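# Put the necktie into the upright basket

## Task

Get every part of the necktie inside the basket, and have the basket end up upright, resting flat on the table.

## Robot and tools

Robot: two six-joint arms with parallel grippers, left_arm and right_arm. Calibrated root links in the scene frame: left_arm at (+0.036, +0.371, 0) m, right_arm at (+0.023, -0.269, 0) m, both turned only slightly about z. Scene frame: origin at table-top height halfway between the nominal bases, +x reaching out over the table, +y toward left_arm, +z up. The arm names do not match the image sides. A gripper's fingers point along its own +z and open and close along its y. end_effector_position is the point between the pads, roughly 1 cm short of the fingertips. Reported hand poses can be a few cm off, more at long reach.

Row layout (the same for every tool): one flat list of 14 numbers, each in [-1, 1], covering both arms even if only one moves. The first 7 are left_arm: waist, shoulder, elbow, wrist pitch, wrist yaw, wrist roll, then opening. The last 7 are right_arm in that same order. The six joint numbers are scaled offsets, not poses. 1.0 means 2.224 rad for waist, shoulder and elbow, and 8.485 rad for the three wrist joints. Offsets are measured from the Joint targets that stand when the action or move begins, never from the previous row, so sending the same offset again moves the arm further. Opening is absolute: +1 fully open, -1 closed; between those, the fingers go to where grip_measured would read that value. To leave a gripper unchanged, repeat its current command, because 0 is itself a command (half open). Sending 0 for all of an arm's joints re-commands its current targets.

Joint ranges in rad, URDF signs: waist -2.618 to 3.054, shoulder 0 to 3.142, elbow 0 to 3.142, wrist pitch -1.571 to 1.571, wrist yaw -1.571 to 1.571, wrist roll -2.094 to 2.094. Wrist pitch has its sign flipped relative to the URDF, both in what you send and in what results show. A request more than 0.059 rad beyond a range is refused for both arms. Real ends can differ by up to 0.059 rad, and "joint sent to its limit" reports a joint that was clipped there. On each step, every target is kept within 0.339 rad (big joints) or 2.2 rad (wrist) of the measured angle. If a target would move the gripper more than 200 mm from where it is, that arm's targets are scaled back.

execute_actions(actions, cameras): actions is a list of actions. Each action is a table of up to 15 rows, one row per 1/30 s step, so one action lasts 0.5 s. If fewer than 15 rows are given, the final row is held. An empty list just returns state and images. cameras is a list of names, ["all"], or []. Omitted or null means all images for an empty list and none otherwise. Camera names: cam_high, cam_low, cam_roll_left, cam_roll_right, cam_left_wrist, cam_right_wrist, each 896x504.

move(target, speed, blend, opening_speed, blocking, cameras): target is one 14-number row, or a list of up to 15 rows, all offsets from the same starting Joint targets. Every joint moves in step, so grippers trace curves. speed is the top rad/s of the joint with the longest path (0.01 to 12.57, default 0.5), given as one value or one per target. blend (rad) rounds corners at intermediate targets. opening_speed is the rate, per second on the -1..+1 scale, of the opening change (at least 0.2); use a low value to close gently on soft things like the tie. With blocking=false the call returns after about 0.5 s while motion continues. Paths take at least 0.5 s, and those beyond 10 s stop short. The move does not avoid obstacles or the other arm. The result adds a "move:" line, e.g. done, off_target (resting more than 0.035 rad from target), moving, held, or fault, plus limits=held if steps were withheld. Neither done nor off_target tells you whether something is being touched.

wait(seconds 0 to 10, cameras) lets time pass while holding commands; a running move continues. stop(cameras) brakes a running move and needs room to brake. zoom_image(camera, region=[x0, y0, x1, y1]) enlarges part of that camera's newest image, in pixels from the top-left corner, at most 504x504. read_manual(section="licences") only gives licence text. finished_scene(scene) ends the current scene, given its number, and cannot be undone; call it only once the tie is fully in the basket and the basket is upright and stable without the robot.

Result lines: end_effector_position (m) and end_effector_quat_wxyz in the scene frame. Joint positions (rad) and Joint velocities (rad/s) per arm in joint order, then the finger gap (m; 0.094 when open). "within noise" means the arm is still. Joint targets are the base for your next offsets. Tool commands are the present gripper commands. grip_measured is the opening on the command scale, a few mm wide when empty. grip_effort_nm is motor-shaft effort (negative closing) and does not measure grasp force. Joint torques include arm weight, with joints 1 to 3 wrapping sign at ±28 N m. Motor temperatures, and "joint command not followed", which means the clearance check changed some steps.

Cautions: don't drop the tie, release it while it moves, slam or hit things, or push hard. Keep both arms and grippers from colliding or pinching each other. Don't let the tie or the basket leave the table or tip the basket. Loose objects may get nudged now and then. To stop pressing on something, command targets back past the measured angles. Avoid holding loads or long stretches for a long time: at 75 °C a MOTOR HOT line appears, at 90 °C the arm folds and stays idle, and at 100 °C it goes limp. Time passes while you think, so keep motions purposeful.

Each tool is called after "Call:" by a JSON object that holds its "op" and its "data".

## Session

Call:
{"op": "execute_actions", "data": {"actions": []}}

Scene clock: 0.00 s.
left_arm: end_effector_position=(+0.4040, +0.3144, +0.3362) grip_measured=+1.000 grip_effort_nm=n/a end_effector_quat_wxyz=(+0.415, -0.267, +0.857, -0.149) | right_arm: end_effector_position=(+0.3958, -0.1227, +0.2848) grip_measured=+1.000 grip_effort_nm=n/a end_effector_quat_wxyz=(+0.326, +0.066, +0.938, +0.097)
Joint positions: left_arm=[-0.205 1.313 1.545 0.897 -0.143 -0.758 0.094] | right_arm=[0.459 1.534 1.675 1.028 0.137 0.524 0.094]
Joint velocities: within noise
Joint torques (N m): no reading
Motor temperatures (°C): left_arm=[22 30 30 32 22 25 22] | right_arm=[25 28 29 31 27 24 22]
Heat: left arm: 32 °C; right arm: 31 °C.
Joint targets: left_arm=[-0.205 1.300 1.558 0.885 -0.150 -0.754] | right_arm=[0.459 1.523 1.685 1.023 0.142 0.523]
Tool commands: left_gripper/opening=+1.0 right_gripper/opening=+1.0

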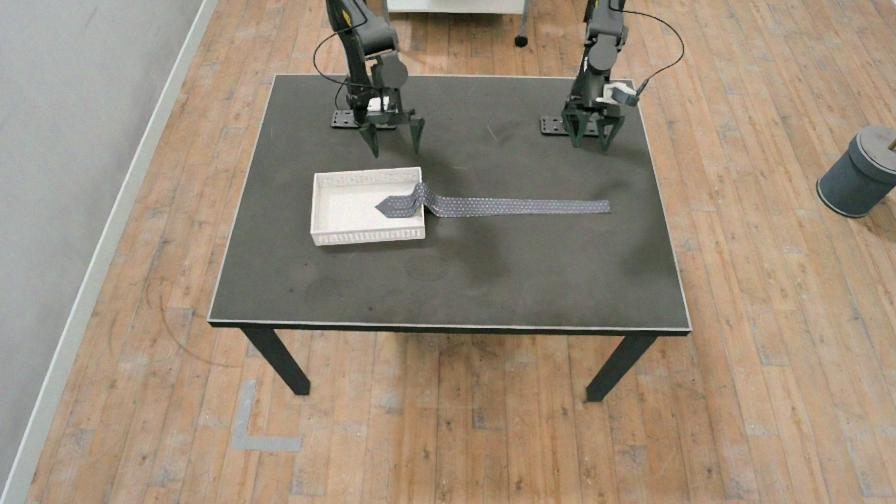

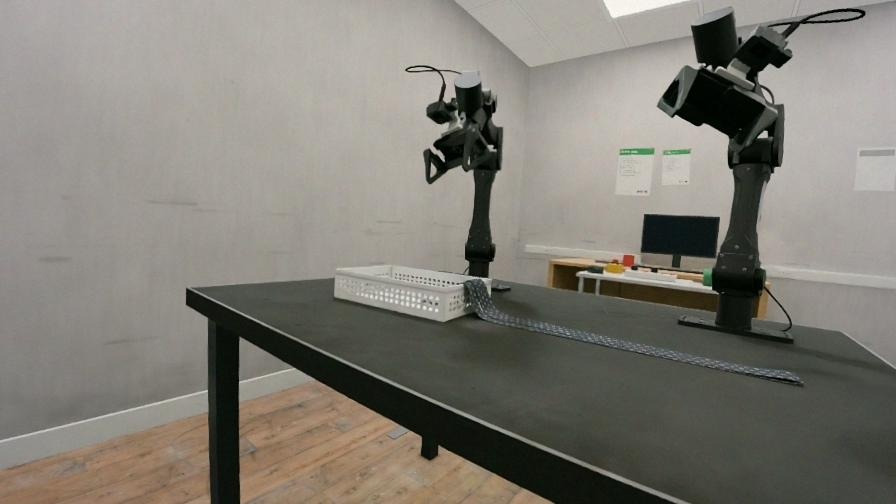

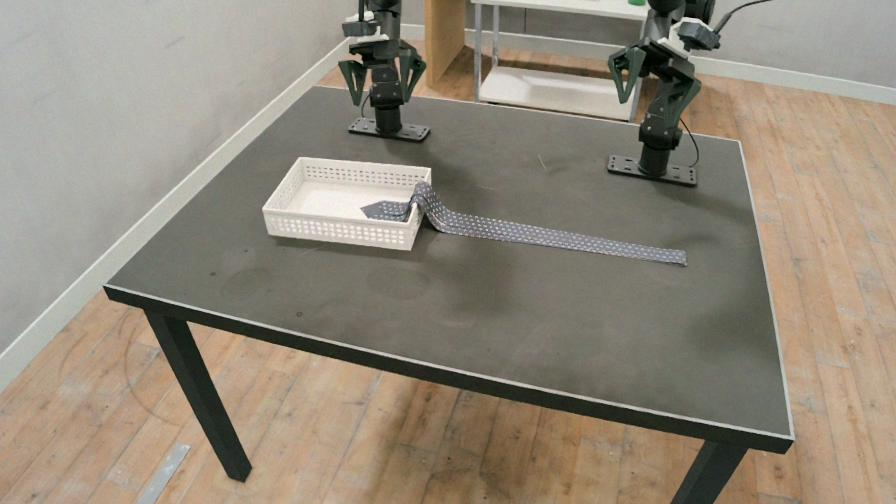

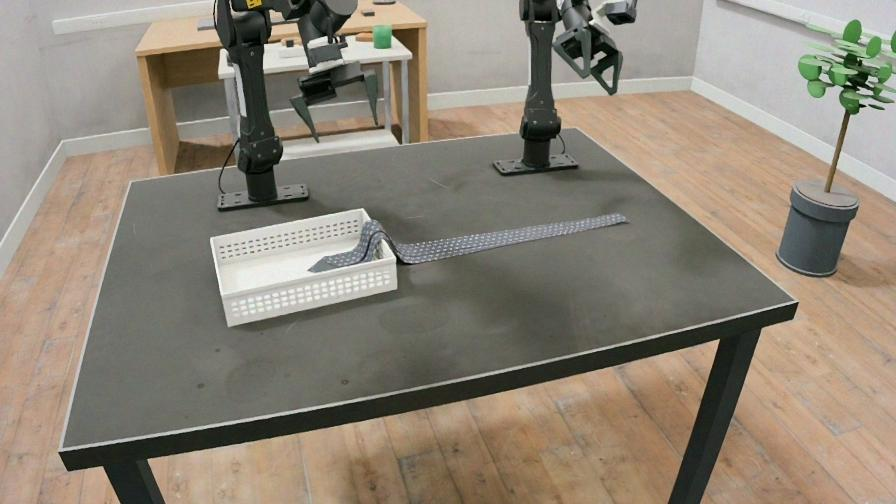

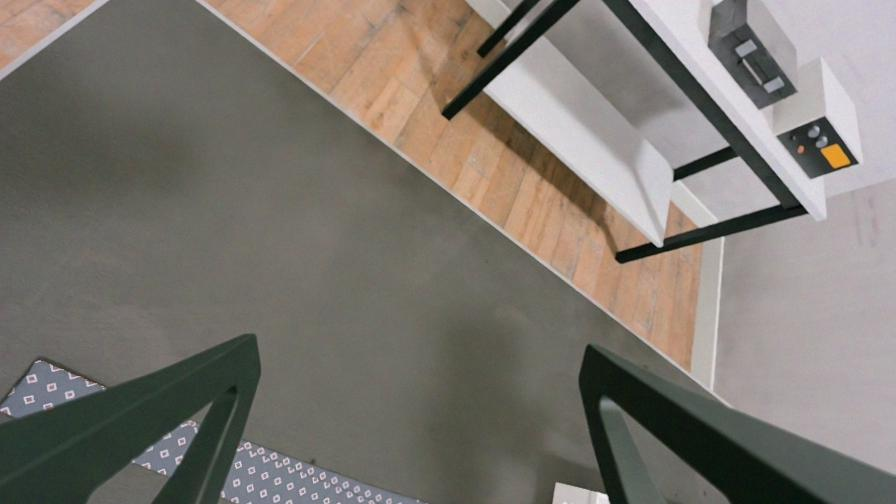

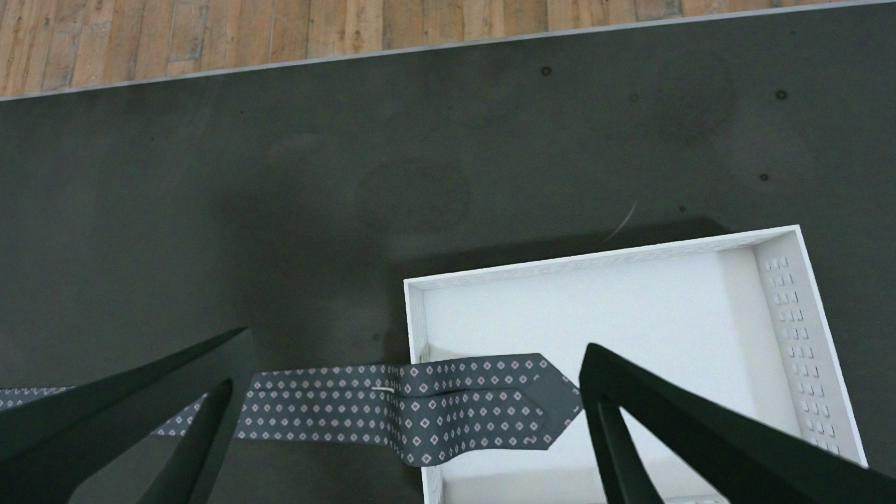

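Call:
{"op": "move", "data": {"target": [0,0,0,0,0,0,1,0.21,0.3584,0.2792,0.0629,-0.0167,-0.1406,1], "cameras": ["cam_high","cam_roll_left","cam_right_wrist"]}}

Scene clock: 16.07 s.
left_arm: end_effector_position=(+0.4040, +0.3144, +0.3362) grip_measured=+1.000 grip_effort_nm=-0.027 end_effector_quat_wxyz=(+0.415, -0.267, +0.857, -0.149) | right_arm: end_effector_position=(+0.2986, +0.0754, +0.1231) grip_measured=+1.000 grip_effort_nm=-0.022 end_effector_quat_wxyz=(-0.002, +0.705, -0.710, +0.007)
Joint positions: left_arm=[-0.205 1.313 1.545 0.897 -0.143 -0.758 0.094] | right_arm=[0.926 2.295 2.275 1.548 0.015 -0.664 0.094]
Joint torques (N m): left_arm=[0.06 -5.44 7.46 -1.47 -0.1 0.03] | right_arm=[-0.05 -11.18 9.42 -0.29 -0.18 -0.05]
Heat: left arm: 34 °C; right arm: 32 °C.
Joint targets: left_arm=[-0.205 1.300 1.558 0.885 -0.150 -0.754] | right_arm=[0.926 2.320 2.306 1.557 0.000 -0.670]
move: done
Images, in order (width x height): cam_high 896x504, cam_roll_left 896x504, cam_right_wrist 896x504.

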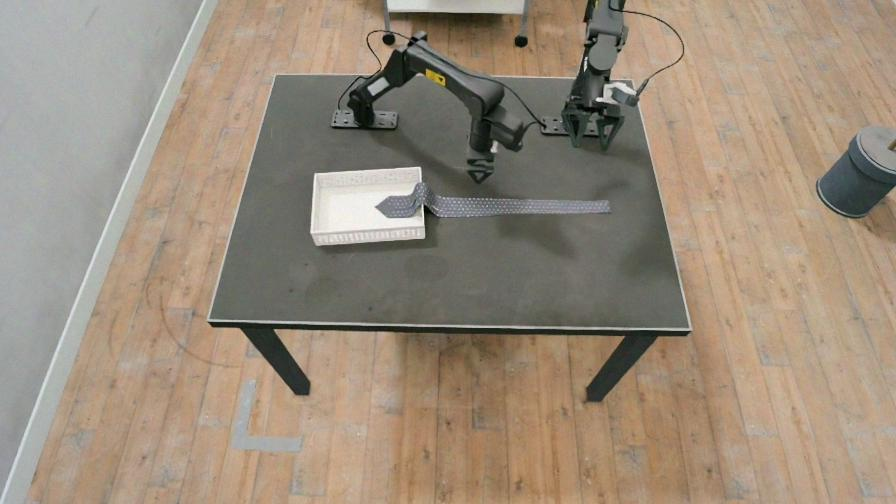

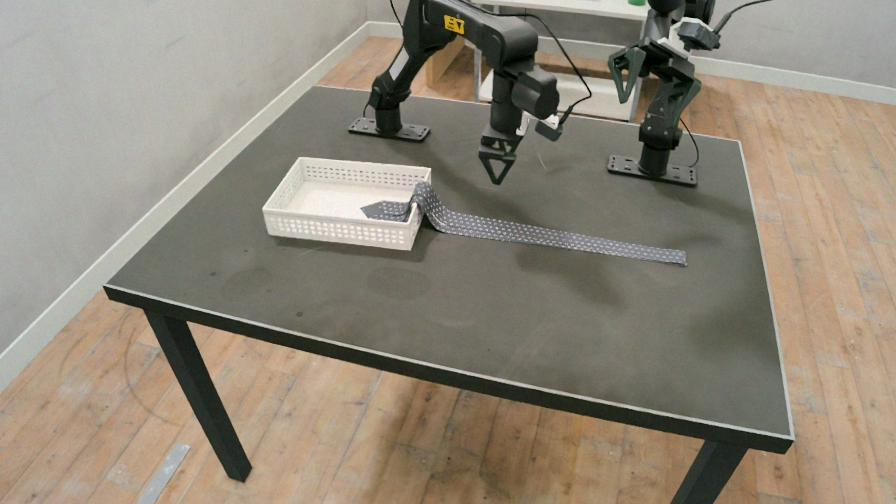

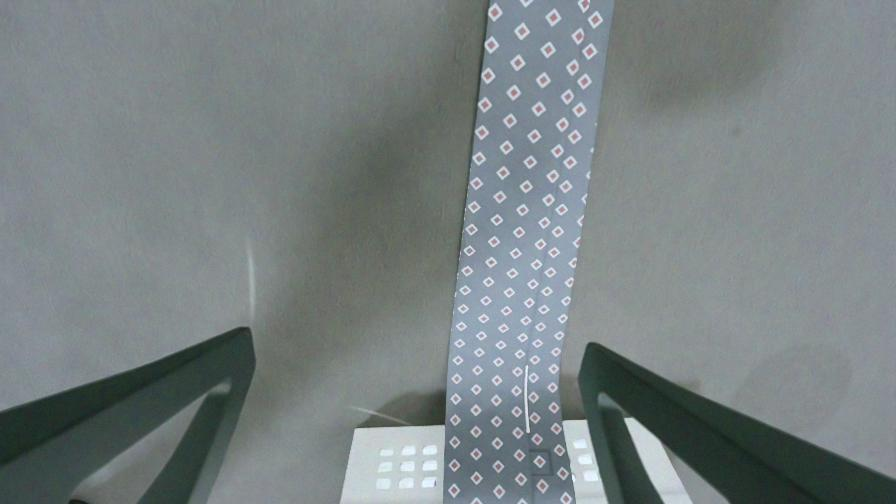

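Call:
{"op": "move", "data": {"target": [0,0,0,0,0,0,1,-0.0211,0.1133,0.0962,-0.0045,0,-0.0035,1], "cameras": ["cam_roll_right","cam_right_wrist"]}}

Scene clock: 19.50 s.
left_arm: end_effector_position=(+0.4040, +0.3144, +0.3362) grip_measured=+1.000 grip_effort_nm=-0.032 end_effector_quat_wxyz=(+0.415, -0.267, +0.857, -0.149) | right_arm: end_effector_position=(+0.3409, +0.0940, +0.0643) grip_measured=+1.000 grip_effort_nm=-0.027 end_effector_quat_wxyz=(+0.006, +0.699, -0.715, +0.008)
Joint positions: left_arm=[-0.205 1.313 1.545 0.897 -0.143 -0.758 0.094] | right_arm=[0.881 2.547 2.49 1.528 0.015 -0.693 0.094]
Joint torques (N m): left_arm=[0.08 -5.44 7.47 -1.46 -0.1 0.03] | right_arm=[-0.28 -12.83 9.24 -0.44 -0.16 -0.06]
Heat: left arm: 34 °C; right arm: 32 °C.
Joint targets: left_arm=[-0.205 1.300 1.558 0.885 -0.150 -0.754] | right_arm=[0.879 2.572 2.520 1.519 0.000 -0.700]
move: done
Images, in order (width x height): cam_roll_right 896x504, cam_right_wrist 896x504.

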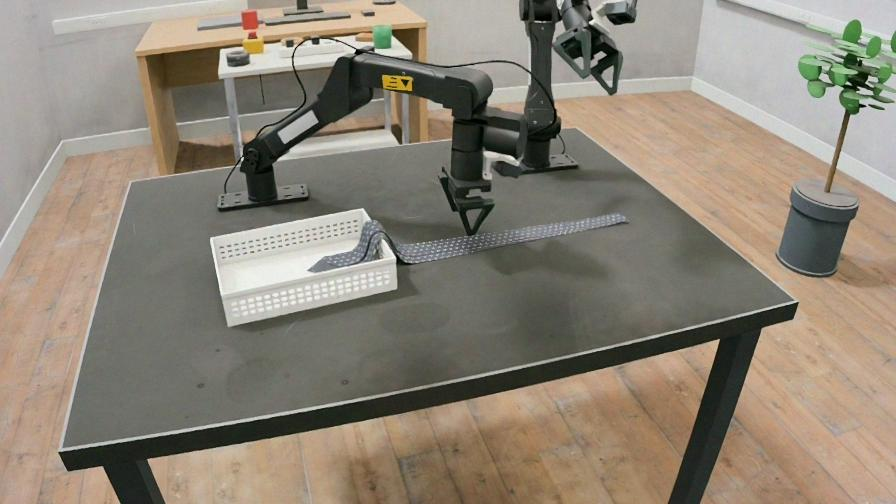

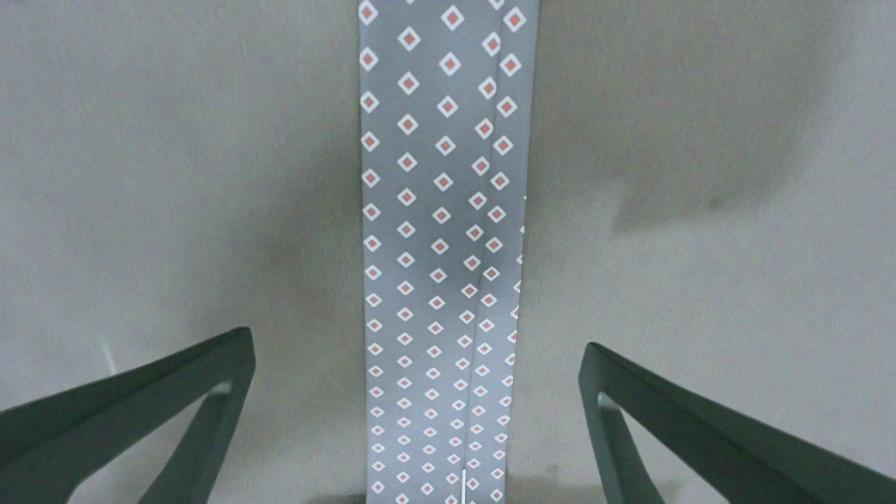

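Call:
{"op": "move", "data": {"target": [0,0,0,0,0,0,1,0,0.0045,-0.0836,-0.0231,0,0,1], "cameras": ["cam_low","cam_right_wrist"]}}

Call:
{"op": "move", "data": {"target": [0,0,0,0,0,0,1,0,0,0,0,0,0,-1], "opening_speed": 1.5, "cameras": ["cam_low","cam_right_wrist"]}}

Scene clock: 22.17 s.
left_arm: end_effector_position=(+0.4040, +0.3144, +0.3362) grip_measured=+1.000 grip_effort_nm=-0.027 end_effector_quat_wxyz=(+0.415, -0.267, +0.857, -0.149) | right_arm: end_effector_position=(+0.3508, +0.1054, +0.0246) grip_measured=+1.000 grip_effort_nm=-0.022 end_effector_quat_wxyz=(-0.014, +0.699, -0.715, +0.006)
Joint positions: left_arm=[-0.205 1.313 1.545 0.897 -0.143 -0.758 0.094] | right_arm=[0.881 2.553 2.344 1.335 0.015 -0.694 0.094]
Joint torques (N m): left_arm=[0.08 -5.42 7.46 -1.46 -0.09 0.03] | right_arm=[-0.25 -12.72 5.98 -0.53 -0.16 -0.06]
Motor temperatures (°C): left_arm=[22 31 34 35 21 24 22] | right_arm=[25 34 31 31 27 24 22]
Heat: left arm: 35 °C; right arm: 34 °C.
Joint targets: left_arm=[-0.205 1.300 1.558 0.885 -0.150 -0.754] | right_arm=[0.879 2.582 2.334 1.323 0.000 -0.700]
move: done
Images, in order (width x height): cam_low 896x504, cam_right_wrist 896x504.

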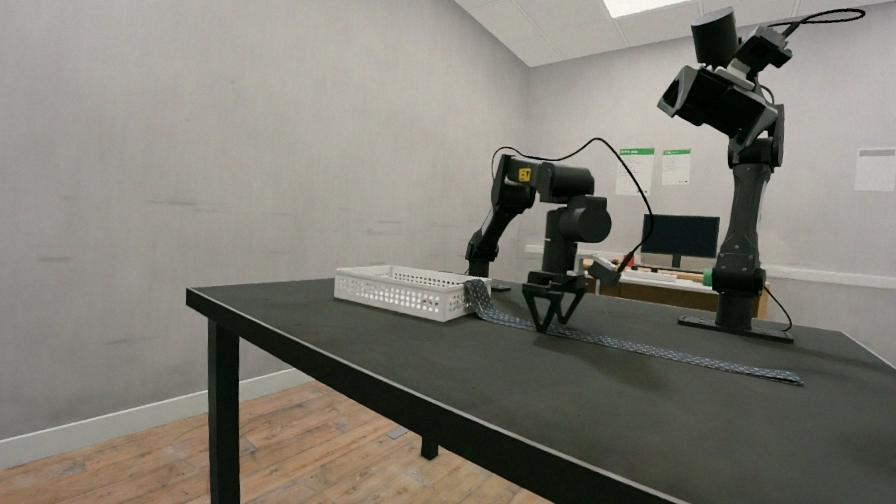

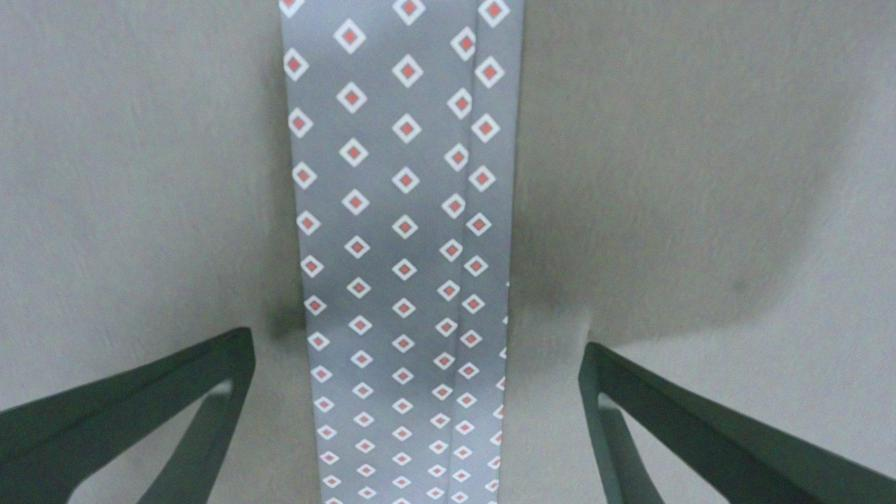

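Scene clock: 23.73 s.
left_arm: end_effector_position=(+0.4040, +0.3144, +0.3362) grip_measured=+1.000 grip_effort_nm=-0.037 end_effector_quat_wxyz=(+0.415, -0.267, +0.857, -0.149) | right_arm: end_effector_position=(+0.3509, +0.1056, +0.0246) grip_measured=-0.991 grip_effort_nm=-0.510 end_effector_quat_wxyz=(-0.014, +0.700, -0.714, +0.006)
Joint positions: left_arm=[-0.205 1.313 1.545 0.897 -0.143 -0.758 0.094] | right_arm=[0.881 2.553 2.344 1.334 0.015 -0.695 0]
Joint torques (N m): left_arm=[0.08 -5.44 7.46 -1.47 -0.1 0.03] | right_arm=[-0.24 -12.77 5.87 -0.54 -0.16 -0.05]
Heat: left arm: 35 °C; right arm: 34 °C.
Joint targets: left_arm=[-0.205 1.300 1.558 0.885 -0.150 -0.754] | right_arm=[0.879 2.582 2.334 1.323 0.000 -0.700]
move: done
Images, in order (width x height): cam_low 896x504, cam_right_wrist 896x504.

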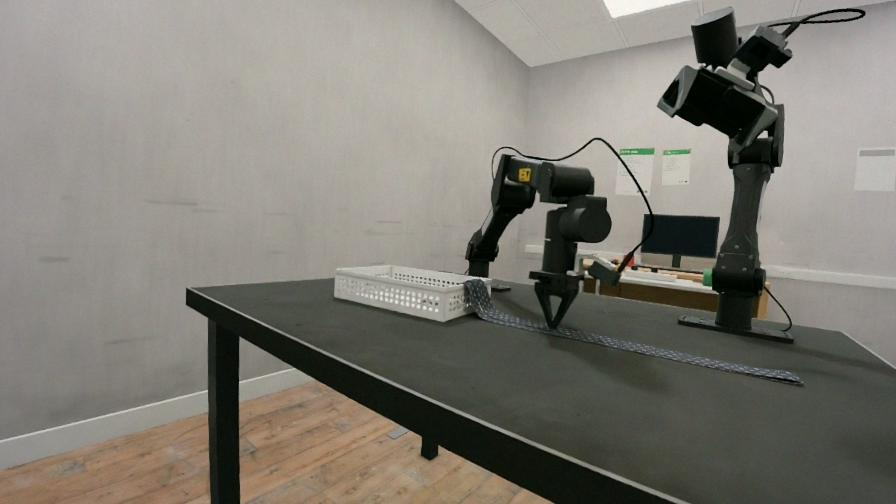

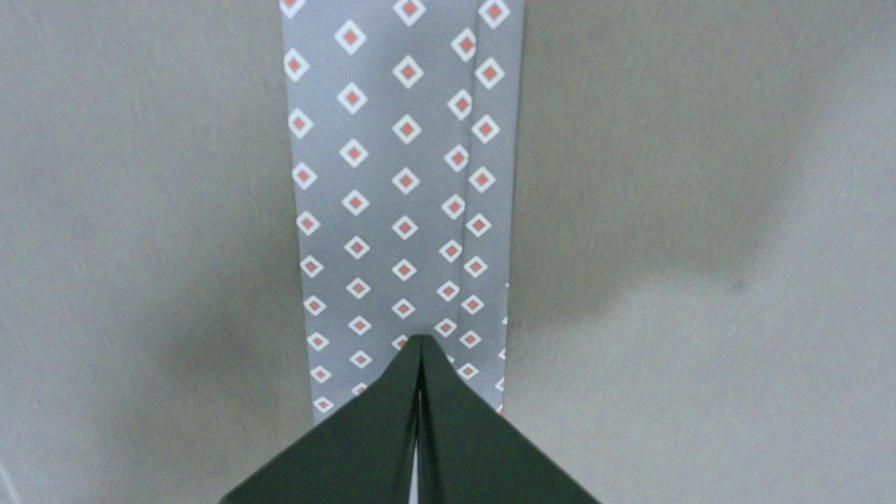

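Call:
{"op": "move", "data": {"target": [0,0,0,0,0,0,1,0,0,0,0,0,0,1]}}

Call:
{"op": "move", "data": {"target": [0,0,0,0,0,0,1,0,0.0165,0,-0.0042,0,0,1], "speed": 0.1}}

Call:
{"op": "move", "data": {"target": [0,0,0,0,0,0,1,0,0,0,0,0,0,-1], "opening_speed": 1.5, "cameras": ["cam_low","cam_right_wrist"]}}

Scene clock: 25.73 s.
left_arm: end_effector_position=(+0.4040, +0.3144, +0.3362) grip_measured=+1.000 grip_effort_nm=-0.022 end_effector_quat_wxyz=(+0.415, -0.267, +0.857, -0.149) | right_arm: end_effector_position=(+0.3509, +0.1056, +0.0246) grip_measured=+0.997 grip_effort_nm=0.115 end_effector_quat_wxyz=(-0.014, +0.700, -0.714, +0.006)
Joint positions: left_arm=[-0.205 1.313 1.545 0.897 -0.143 -0.758 0.094] | right_arm=[0.881 2.553 2.344 1.334 0.015 -0.695 0.094]
Joint torques (N m): left_arm=[0.08 -5.44 7.46 -1.47 -0.1 0.03] | right_arm=[-0.21 -12.74 5.96 -0.54 -0.17 -0.06]
Heat: left arm: 35 °C; right arm: 36 °C.
Joint targets: left_arm=[-0.205 1.300 1.558 0.885 -0.150 -0.754] | right_arm=[0.879 2.582 2.334 1.323 0.000 -0.700]
move: done

Scene clock: 26.43 s.
left_arm: end_effector_position=(+0.4040, +0.3144, +0.3362) grip_measured=+1.000 grip_effort_nm=-0.032 end_effector_quat_wxyz=(+0.415, -0.267, +0.857, -0.149) | right_arm: end_effector_position=(+0.3534, +0.1085, +0.0183) grip_measured=+0.998 grip_effort_nm=0.110 end_effector_quat_wxyz=(-0.018, +0.700, -0.714, +0.005)
Joint positions: left_arm=[-0.205 1.313 1.545 0.897 -0.143 -0.758 0.094] | right_arm=[0.881 2.566 2.344 1.314 0.013 -0.696 0.094]
Joint torques (N m): left_arm=[0.09 -5.45 7.46 -1.47 -0.1 0.03] | right_arm=[-0.23 -10.86 5.91 -0.72 -0.15 -0.01]
Heat: left arm: 35 °C; right arm: 36 °C.
Joint targets: left_arm=[-0.205 1.300 1.558 0.885 -0.150 -0.754] | right_arm=[0.879 2.619 2.334 1.287 0.000 -0.700]
move: off_target (right_arm); right_arm: the shoulder is farthest, 0.052 rad from its target

Scene clock: 28.00 s.
left_arm: end_effector_position=(+0.4040, +0.3144, +0.3362) grip_measured=+1.000 grip_effort_nm=-0.037 end_effector_quat_wxyz=(+0.415, -0.267, +0.857, -0.149) | right_arm: end_effector_position=(+0.3517, +0.1098, +0.0176) grip_measured=-0.936 grip_effort_nm=-1.043 end_effector_quat_wxyz=(-0.016, +0.700, -0.714, +0.000)
Joint positions: left_arm=[-0.205 1.313 1.545 0.897 -0.143 -0.758 0.094] | right_arm=[0.881 2.568 2.344 1.314 0.002 -0.697 0.003]
Joint torques (N m): left_arm=[0.05 -5.44 7.46 -1.47 -0.1 0.03] | right_arm=[-0.21 -10.96 5.89 -0.73 -0.04 -0.03]
Heat: left arm: 35 °C; right arm: 36 °C.
Joint targets: left_arm=[-0.205 1.300 1.558 0.885 -0.150 -0.754] | right_arm=[0.879 2.619 2.334 1.287 0.000 -0.700]
move: off_target (right_arm); right_arm: the shoulder is farthest, 0.051 rad from its target
Images, in order (width x height): cam_low 896x504, cam_right_wrist 896x504.

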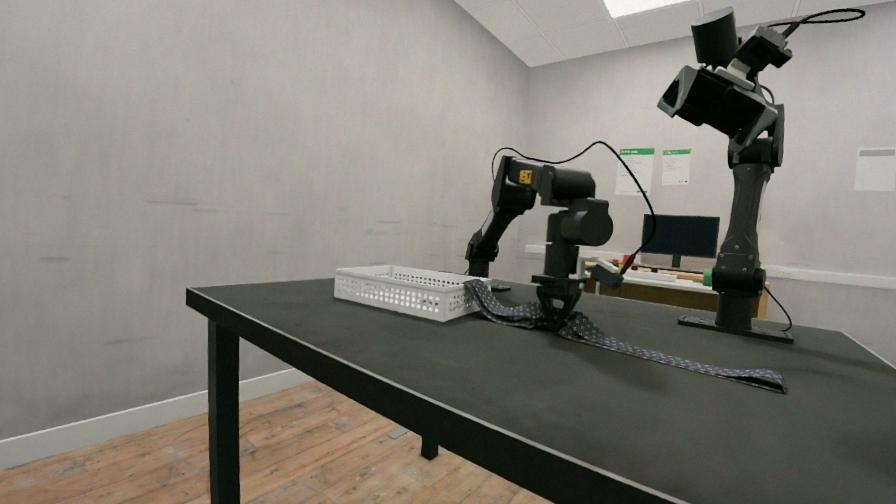

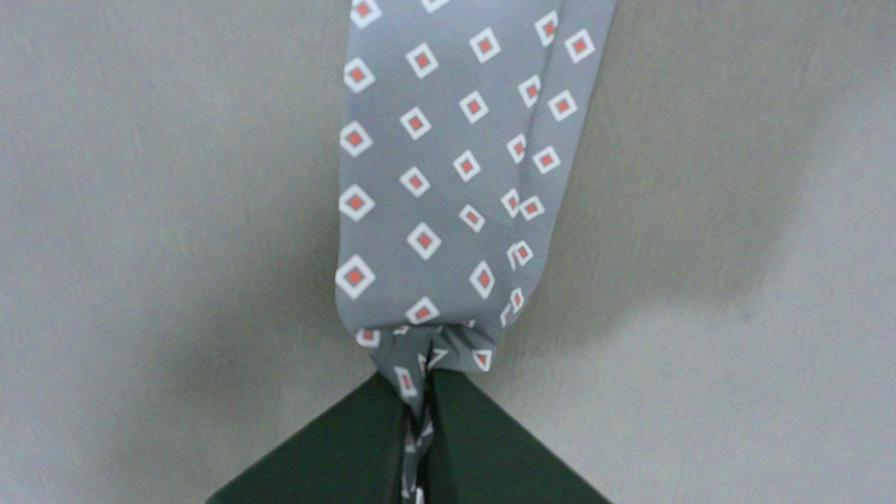

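Call:
{"op": "move", "data": {"target": [[0,0,0,0,0,0,1,0,-0.196,-0.0971,0.0258,0,0,-1],[0,0,0,0,0,0,1,-0.3835,-0.4065,-0.3885,0.0046,0,-0.1002,-1]], "blend": 0.08, "cameras": ["cam_high","cam_low","cam_roll_left","cam_right_wrist"]}}

Scene clock: 35.67 s.
left_arm: end_effector_position=(+0.4040, +0.3144, +0.3362) grip_measured=+1.000 grip_effort_nm=-0.027 end_effector_quat_wxyz=(+0.415, -0.267, +0.857, -0.149) | right_arm: end_effector_position=(+0.3355, -0.2694, +0.1220) grip_measured=-0.936 grip_effort_nm=-1.043 end_effector_quat_wxyz=(+0.012, +0.697, -0.717, -0.009)
Joint positions: left_arm=[-0.205 1.313 1.545 0.897 -0.143 -0.758 0.094] | right_arm=[0.025 1.755 1.484 1.33 0.004 -1.543 0.003]
Joint torques (N m): left_arm=[0.08 -5.45 7.45 -1.46 -0.1 0.03] | right_arm=[0.08 -12.27 5.46 -0.34 -0.05 -0.1]
Heat: left arm: 35 °C; right arm: 38 °C.
Joint targets: left_arm=[-0.205 1.300 1.558 0.885 -0.150 -0.754] | right_arm=[0.026 1.715 1.470 1.326 0.000 -1.550]
move: off_target (right_arm); right_arm: the shoulder is farthest, 0.040 rad from its target
Images, in order (width x height): cam_high 896x504, cam_low 896x504, cam_roll_left 896x504, cam_right_wrist 896x504.

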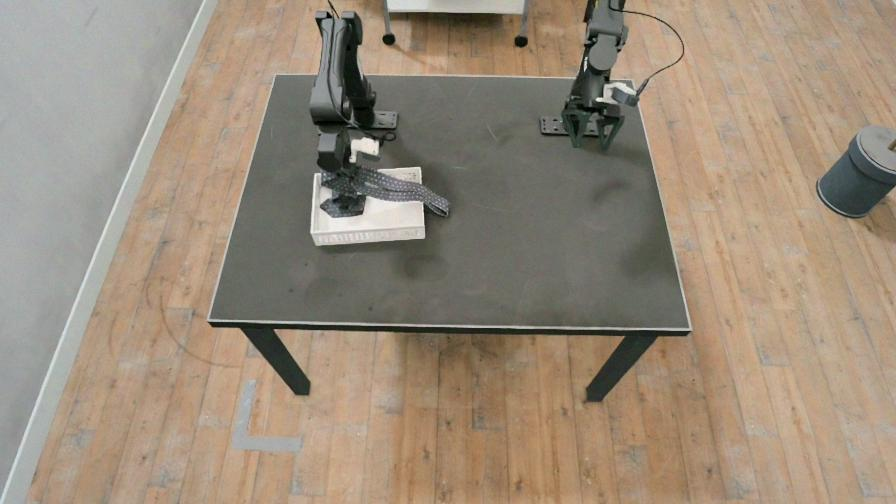

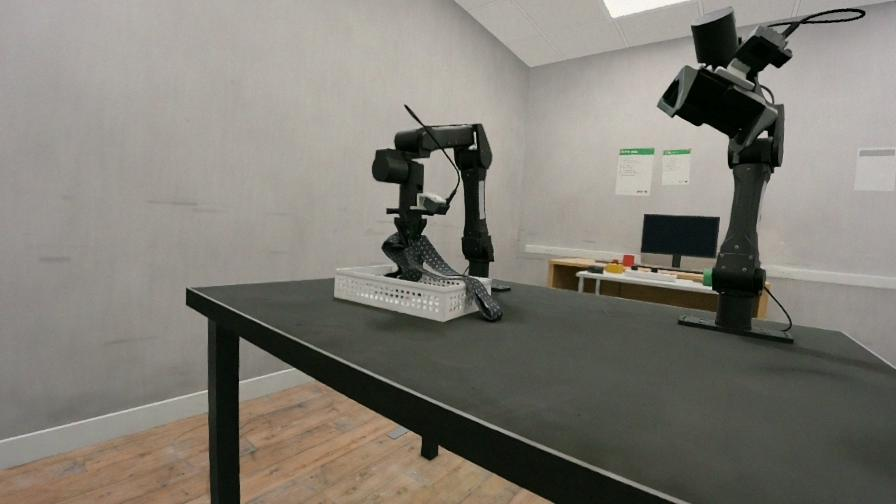

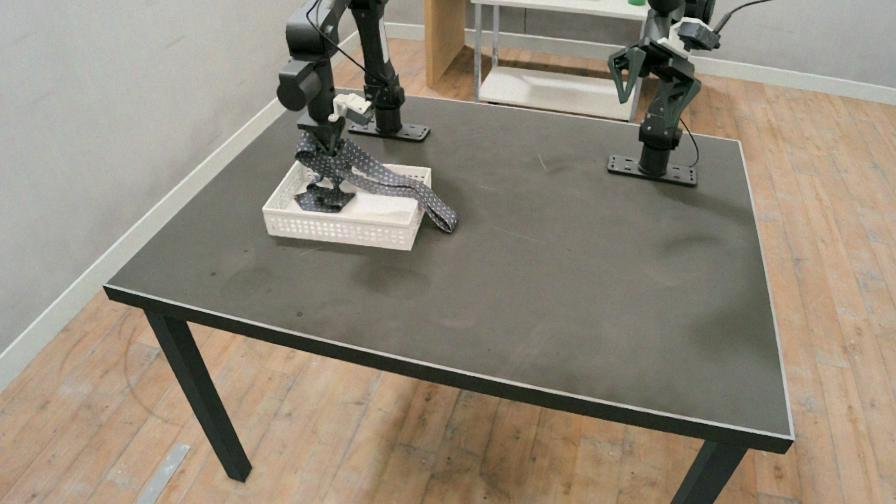

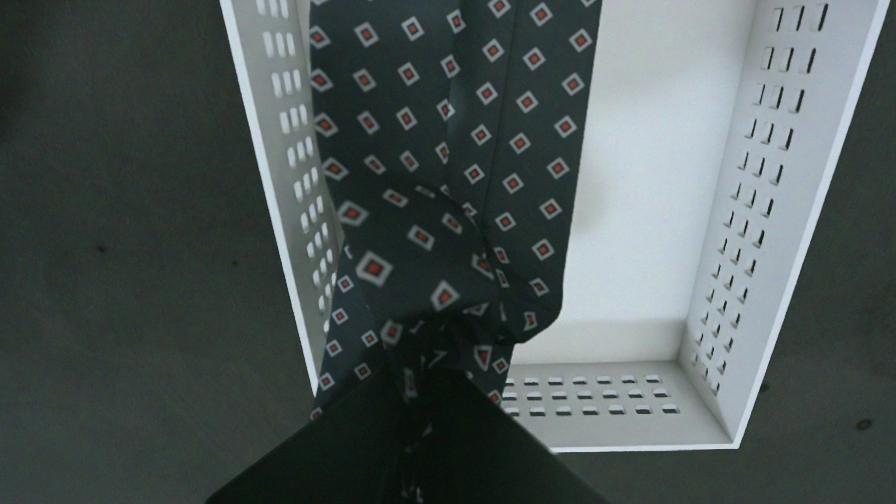

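Call:
{"op": "move", "data": {"target": [0,0,0,0,0,0,1,0.027,0.0872,0.0013,-0.0225,0,0,-1]}}

Call:
{"op": "move", "data": {"target": [0,0,0,0,0,0,1,0,0,0,0,0,0,0.5], "opening_speed": 1.5, "cameras": ["cam_high","cam_low","cam_roll_left","cam_right_wrist"]}}

Scene clock: 38.13 s.
left_arm: end_effector_position=(+0.4040, +0.3144, +0.3362) grip_measured=+1.000 grip_effort_nm=-0.017 end_effector_quat_wxyz=(+0.415, -0.267, +0.857, -0.149) | right_arm: end_effector_position=(+0.3781, -0.2491, +0.0759) grip_measured=-0.936 grip_effort_nm=-1.043 end_effector_quat_wxyz=(-0.003, +0.717, -0.697, +0.006)
Joint positions: left_arm=[-0.205 1.313 1.545 0.897 -0.143 -0.758 0.094] | right_arm=[0.083 1.897 1.48 1.142 0.004 -1.544 0.003]
Joint torques (N m): left_arm=[0.08 -5.42 7.45 -1.46 -0.1 0.03] | right_arm=[0.4 -9.01 6 -0.45 -0.05 -0.05]
Heat: left arm: 35 °C; right arm: 38 °C.
Joint targets: left_arm=[-0.205 1.300 1.558 0.885 -0.150 -0.754] | right_arm=[0.086 1.909 1.473 1.135 0.000 -1.550]
move: done

Scene clock: 39.37 s.
left_arm: end_effector_position=(+0.4040, +0.3144, +0.3362) grip_measured=+1.000 grip_effort_nm=-0.037 end_effector_quat_wxyz=(+0.415, -0.267, +0.857, -0.149) | right_arm: end_effector_position=(+0.3786, -0.2491, +0.0759) grip_measured=+0.497 grip_effort_nm=0.120 end_effector_quat_wxyz=(-0.004, +0.718, -0.696, +0.006)
Joint positions: left_arm=[-0.205 1.313 1.545 0.897 -0.143 -0.758 0.094] | right_arm=[0.083 1.897 1.48 1.14 0.004 -1.544 0.07]
Joint torques (N m): left_arm=[0.08 -5.44 7.46 -1.47 -0.1 0.03] | right_arm=[0.35 -9.16 5.98 -0.46 -0.05 -0.04]
Heat: left arm: 35 °C; right arm: 38 °C.
Joint targets: left_arm=[-0.205 1.300 1.558 0.885 -0.150 -0.754] | right_arm=[0.086 1.909 1.473 1.135 0.000 -1.550]
move: done
Images, in order (width x height): cam_high 896x504, cam_low 896x504, cam_roll_left 896x504, cam_right_wrist 896x504.

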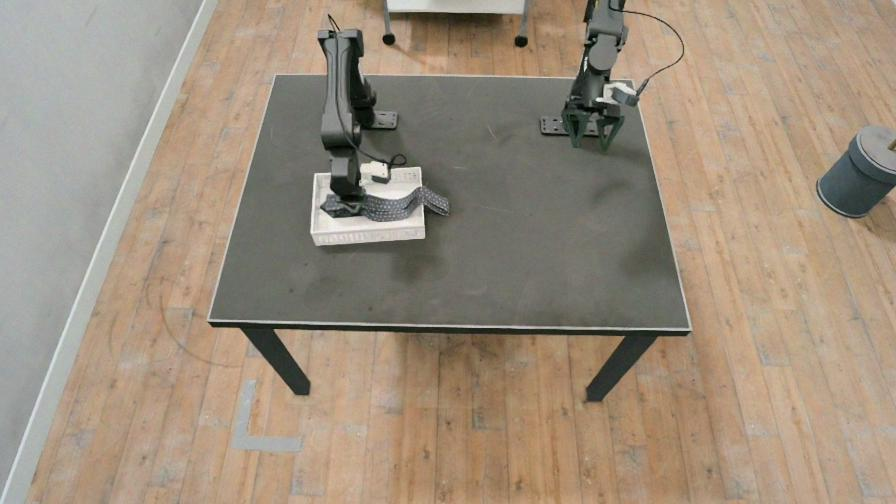

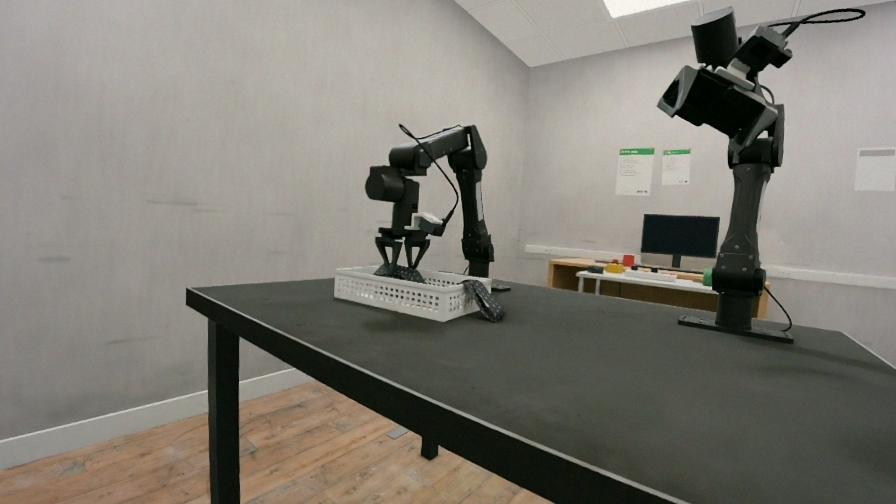

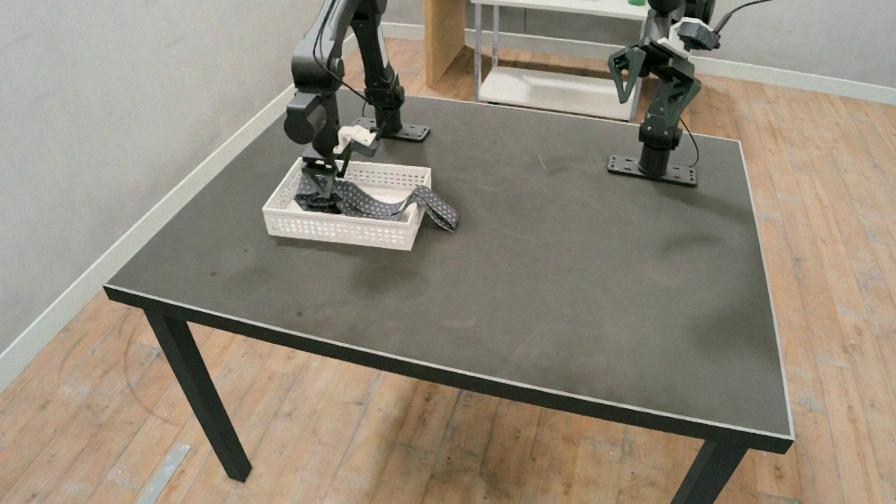

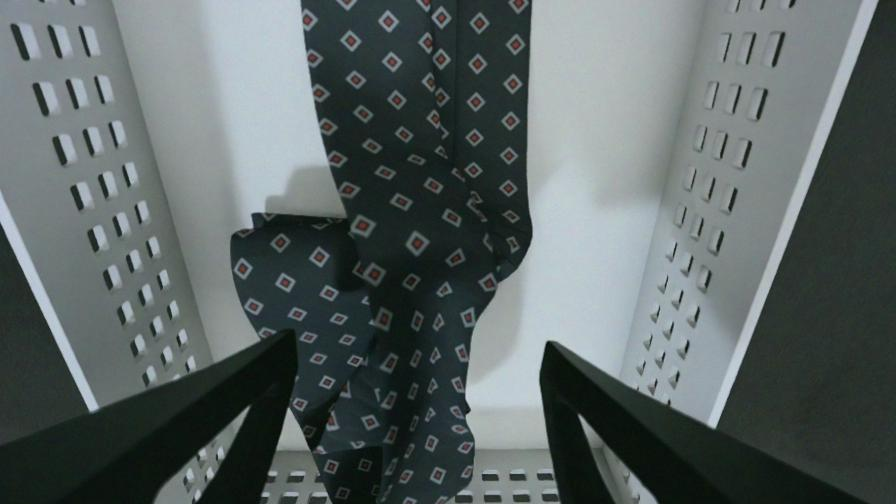

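Call:
{"op": "move", "data": {"target": [[0,0,0,0,0,0,1,0,-0.0054,0.136,0.037,0,0,0.5],[0,0,0,0,0,0,1,0.2504,0.1165,0.3152,0.0513,0,0.0702,0.5]], "speed": 0.8, "blend": 0.08, "cameras": ["cam_high","cam_low","cam_right_wrist"]}}

Scene clock: 44.07 s.
left_arm: end_effector_position=(+0.4040, +0.3144, +0.3362) grip_measured=+1.000 grip_effort_nm=-0.032 end_effector_quat_wxyz=(+0.415, -0.267, +0.857, -0.149) | right_arm: end_effector_position=(+0.3560, -0.0305, +0.1526) grip_measured=+0.497 grip_effort_nm=0.115 end_effector_quat_wxyz=(-0.005, +0.711, -0.703, +0.004)
Joint positions: left_arm=[-0.205 1.313 1.545 0.897 -0.143 -0.758 0.094] | right_arm=[0.648 2.14 2.141 1.56 0.006 -0.961 0.07]
Joint torques (N m): left_arm=[0.08 -5.42 7.46 -1.47 -0.1 0.03] | right_arm=[-0.5 -9.78 9.48 -0.31 -0.07 0.06]
Heat: left arm: 36 °C; right arm: 37 °C.
Joint targets: left_arm=[-0.205 1.300 1.558 0.885 -0.150 -0.754] | right_arm=[0.643 2.168 2.174 1.570 0.000 -0.954]
move: done
Images, in order (width x height): cam_high 896x504, cam_low 896x504, cam_right_wrist 896x504.

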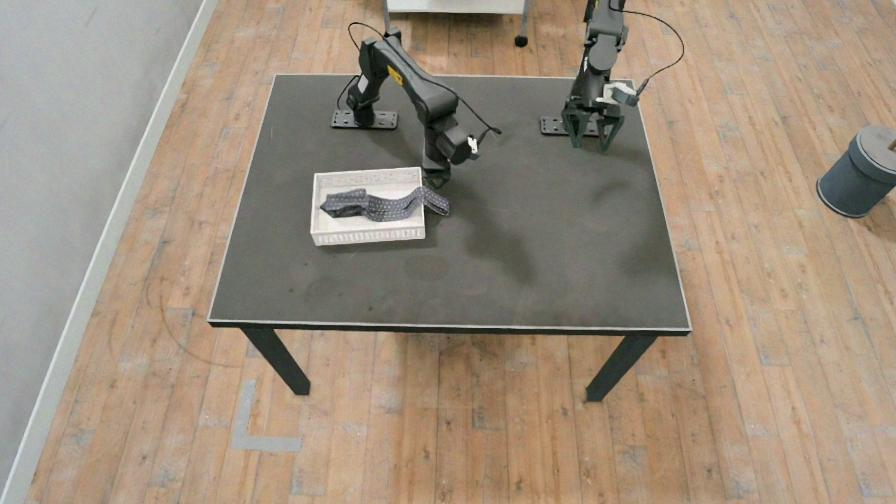

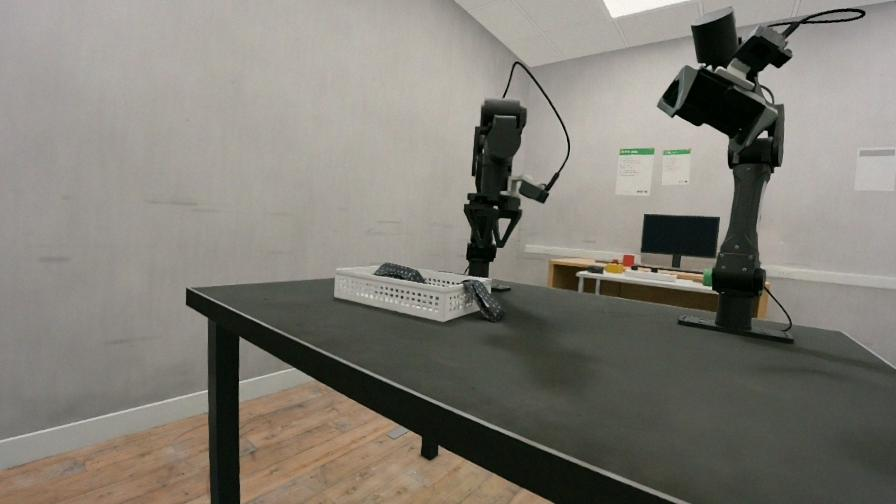

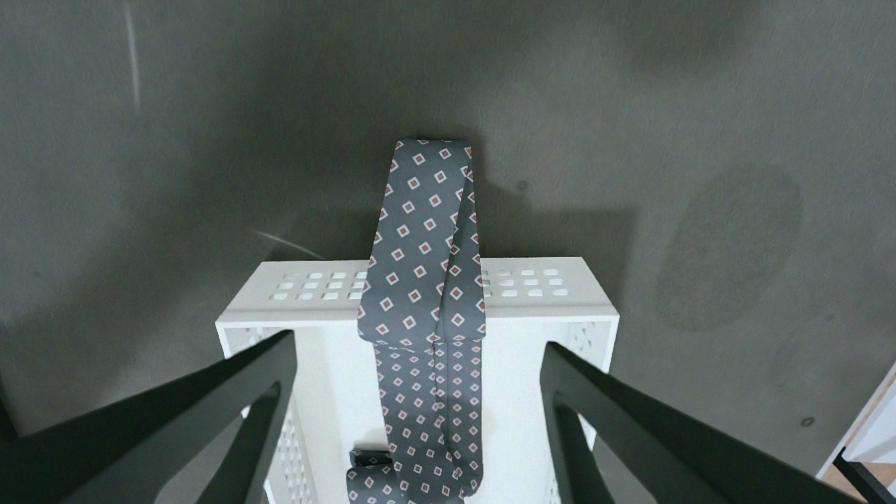

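Call:
{"op": "move", "data": {"target": [0,0,0,0,0,0,1,0.0076,0.0261,-0.2122,-0.0589,0,0.0024,1]}}

Call:
{"op": "move", "data": {"target": [0,0,0,0,0,0,1,0,0,0,0,0,0,-1], "opening_speed": 1.5, "cameras": ["cam_low","cam_right_wrist"]}}

Scene clock: 49.70 s.
left_arm: end_effector_position=(+0.4040, +0.3144, +0.3362) grip_measured=+1.000 grip_effort_nm=-0.032 end_effector_quat_wxyz=(+0.415, -0.267, +0.857, -0.149) | right_arm: end_effector_position=(+0.3622, -0.0236, +0.0197) grip_measured=+0.998 grip_effort_nm=0.115 end_effector_quat_wxyz=(+0.003, +0.706, -0.709, +0.002)
Joint positions: left_arm=[-0.205 1.313 1.545 0.897 -0.143 -0.758 0.094] | right_arm=[0.653 2.204 1.71 1.081 0.006 -0.94 0.094]
Joint torques (N m): left_arm=[0.08 -5.44 7.46 -1.47 -0.1 0.03] | right_arm=[0.7 -10.77 5.85 -0.43 -0.07 0.04]
Heat: left arm: 36 °C; right arm: 36 °C.
Joint targets: left_arm=[-0.205 1.300 1.558 0.885 -0.150 -0.754] | right_arm=[0.660 2.226 1.702 1.071 0.000 -0.934]
move: done

Scene clock: 51.40 s.
left_arm: end_effector_position=(+0.4040, +0.3144, +0.3362) grip_measured=+1.000 grip_effort_nm=-0.027 end_effector_quat_wxyz=(+0.415, -0.267, +0.857, -0.149) | right_arm: end_effector_position=(+0.3635, -0.0233, +0.0197) grip_measured=-0.937 grip_effort_nm=-0.989 end_effector_quat_wxyz=(+0.000, +0.705, -0.709, +0.005)
Joint positions: left_arm=[-0.205 1.313 1.545 0.897 -0.143 -0.758 0.094] | right_arm=[0.653 2.204 1.71 1.076 0.009 -0.939 0.003]
Joint torques (N m): left_arm=[0.08 -5.42 7.46 -1.47 -0.1 0.03] | right_arm=[0.68 -10.78 5.93 -0.44 -0.11 0.05]
Heat: left arm: 36 °C; right arm: 37 °C.
Joint targets: left_arm=[-0.205 1.300 1.558 0.885 -0.150 -0.754] | right_arm=[0.660 2.226 1.702 1.071 0.000 -0.934]
move: done
Images, in order (width x height): cam_low 896x504, cam_right_wrist 896x504.

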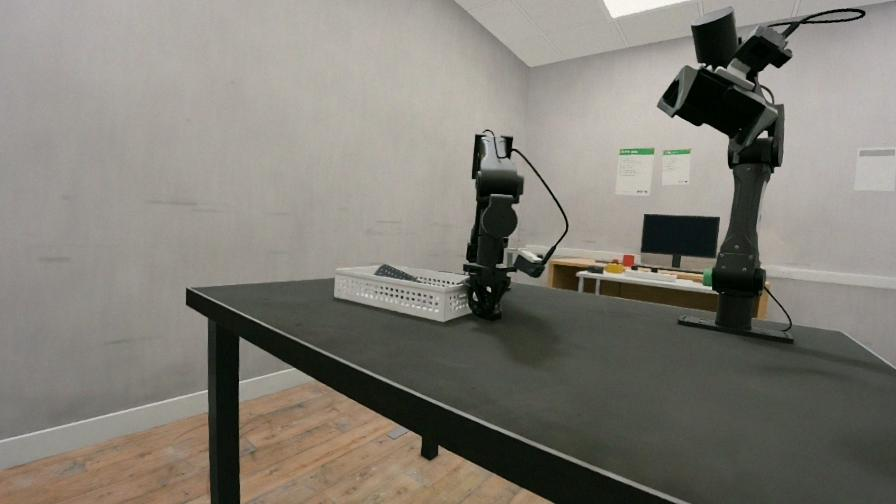

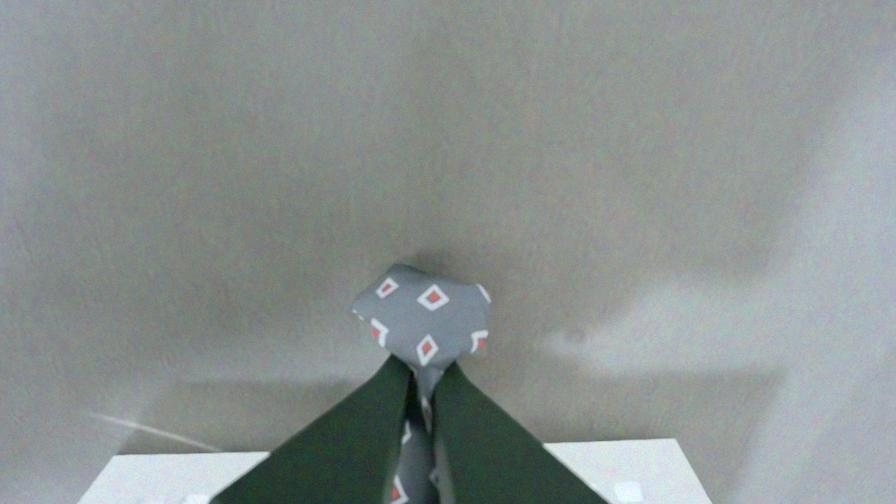

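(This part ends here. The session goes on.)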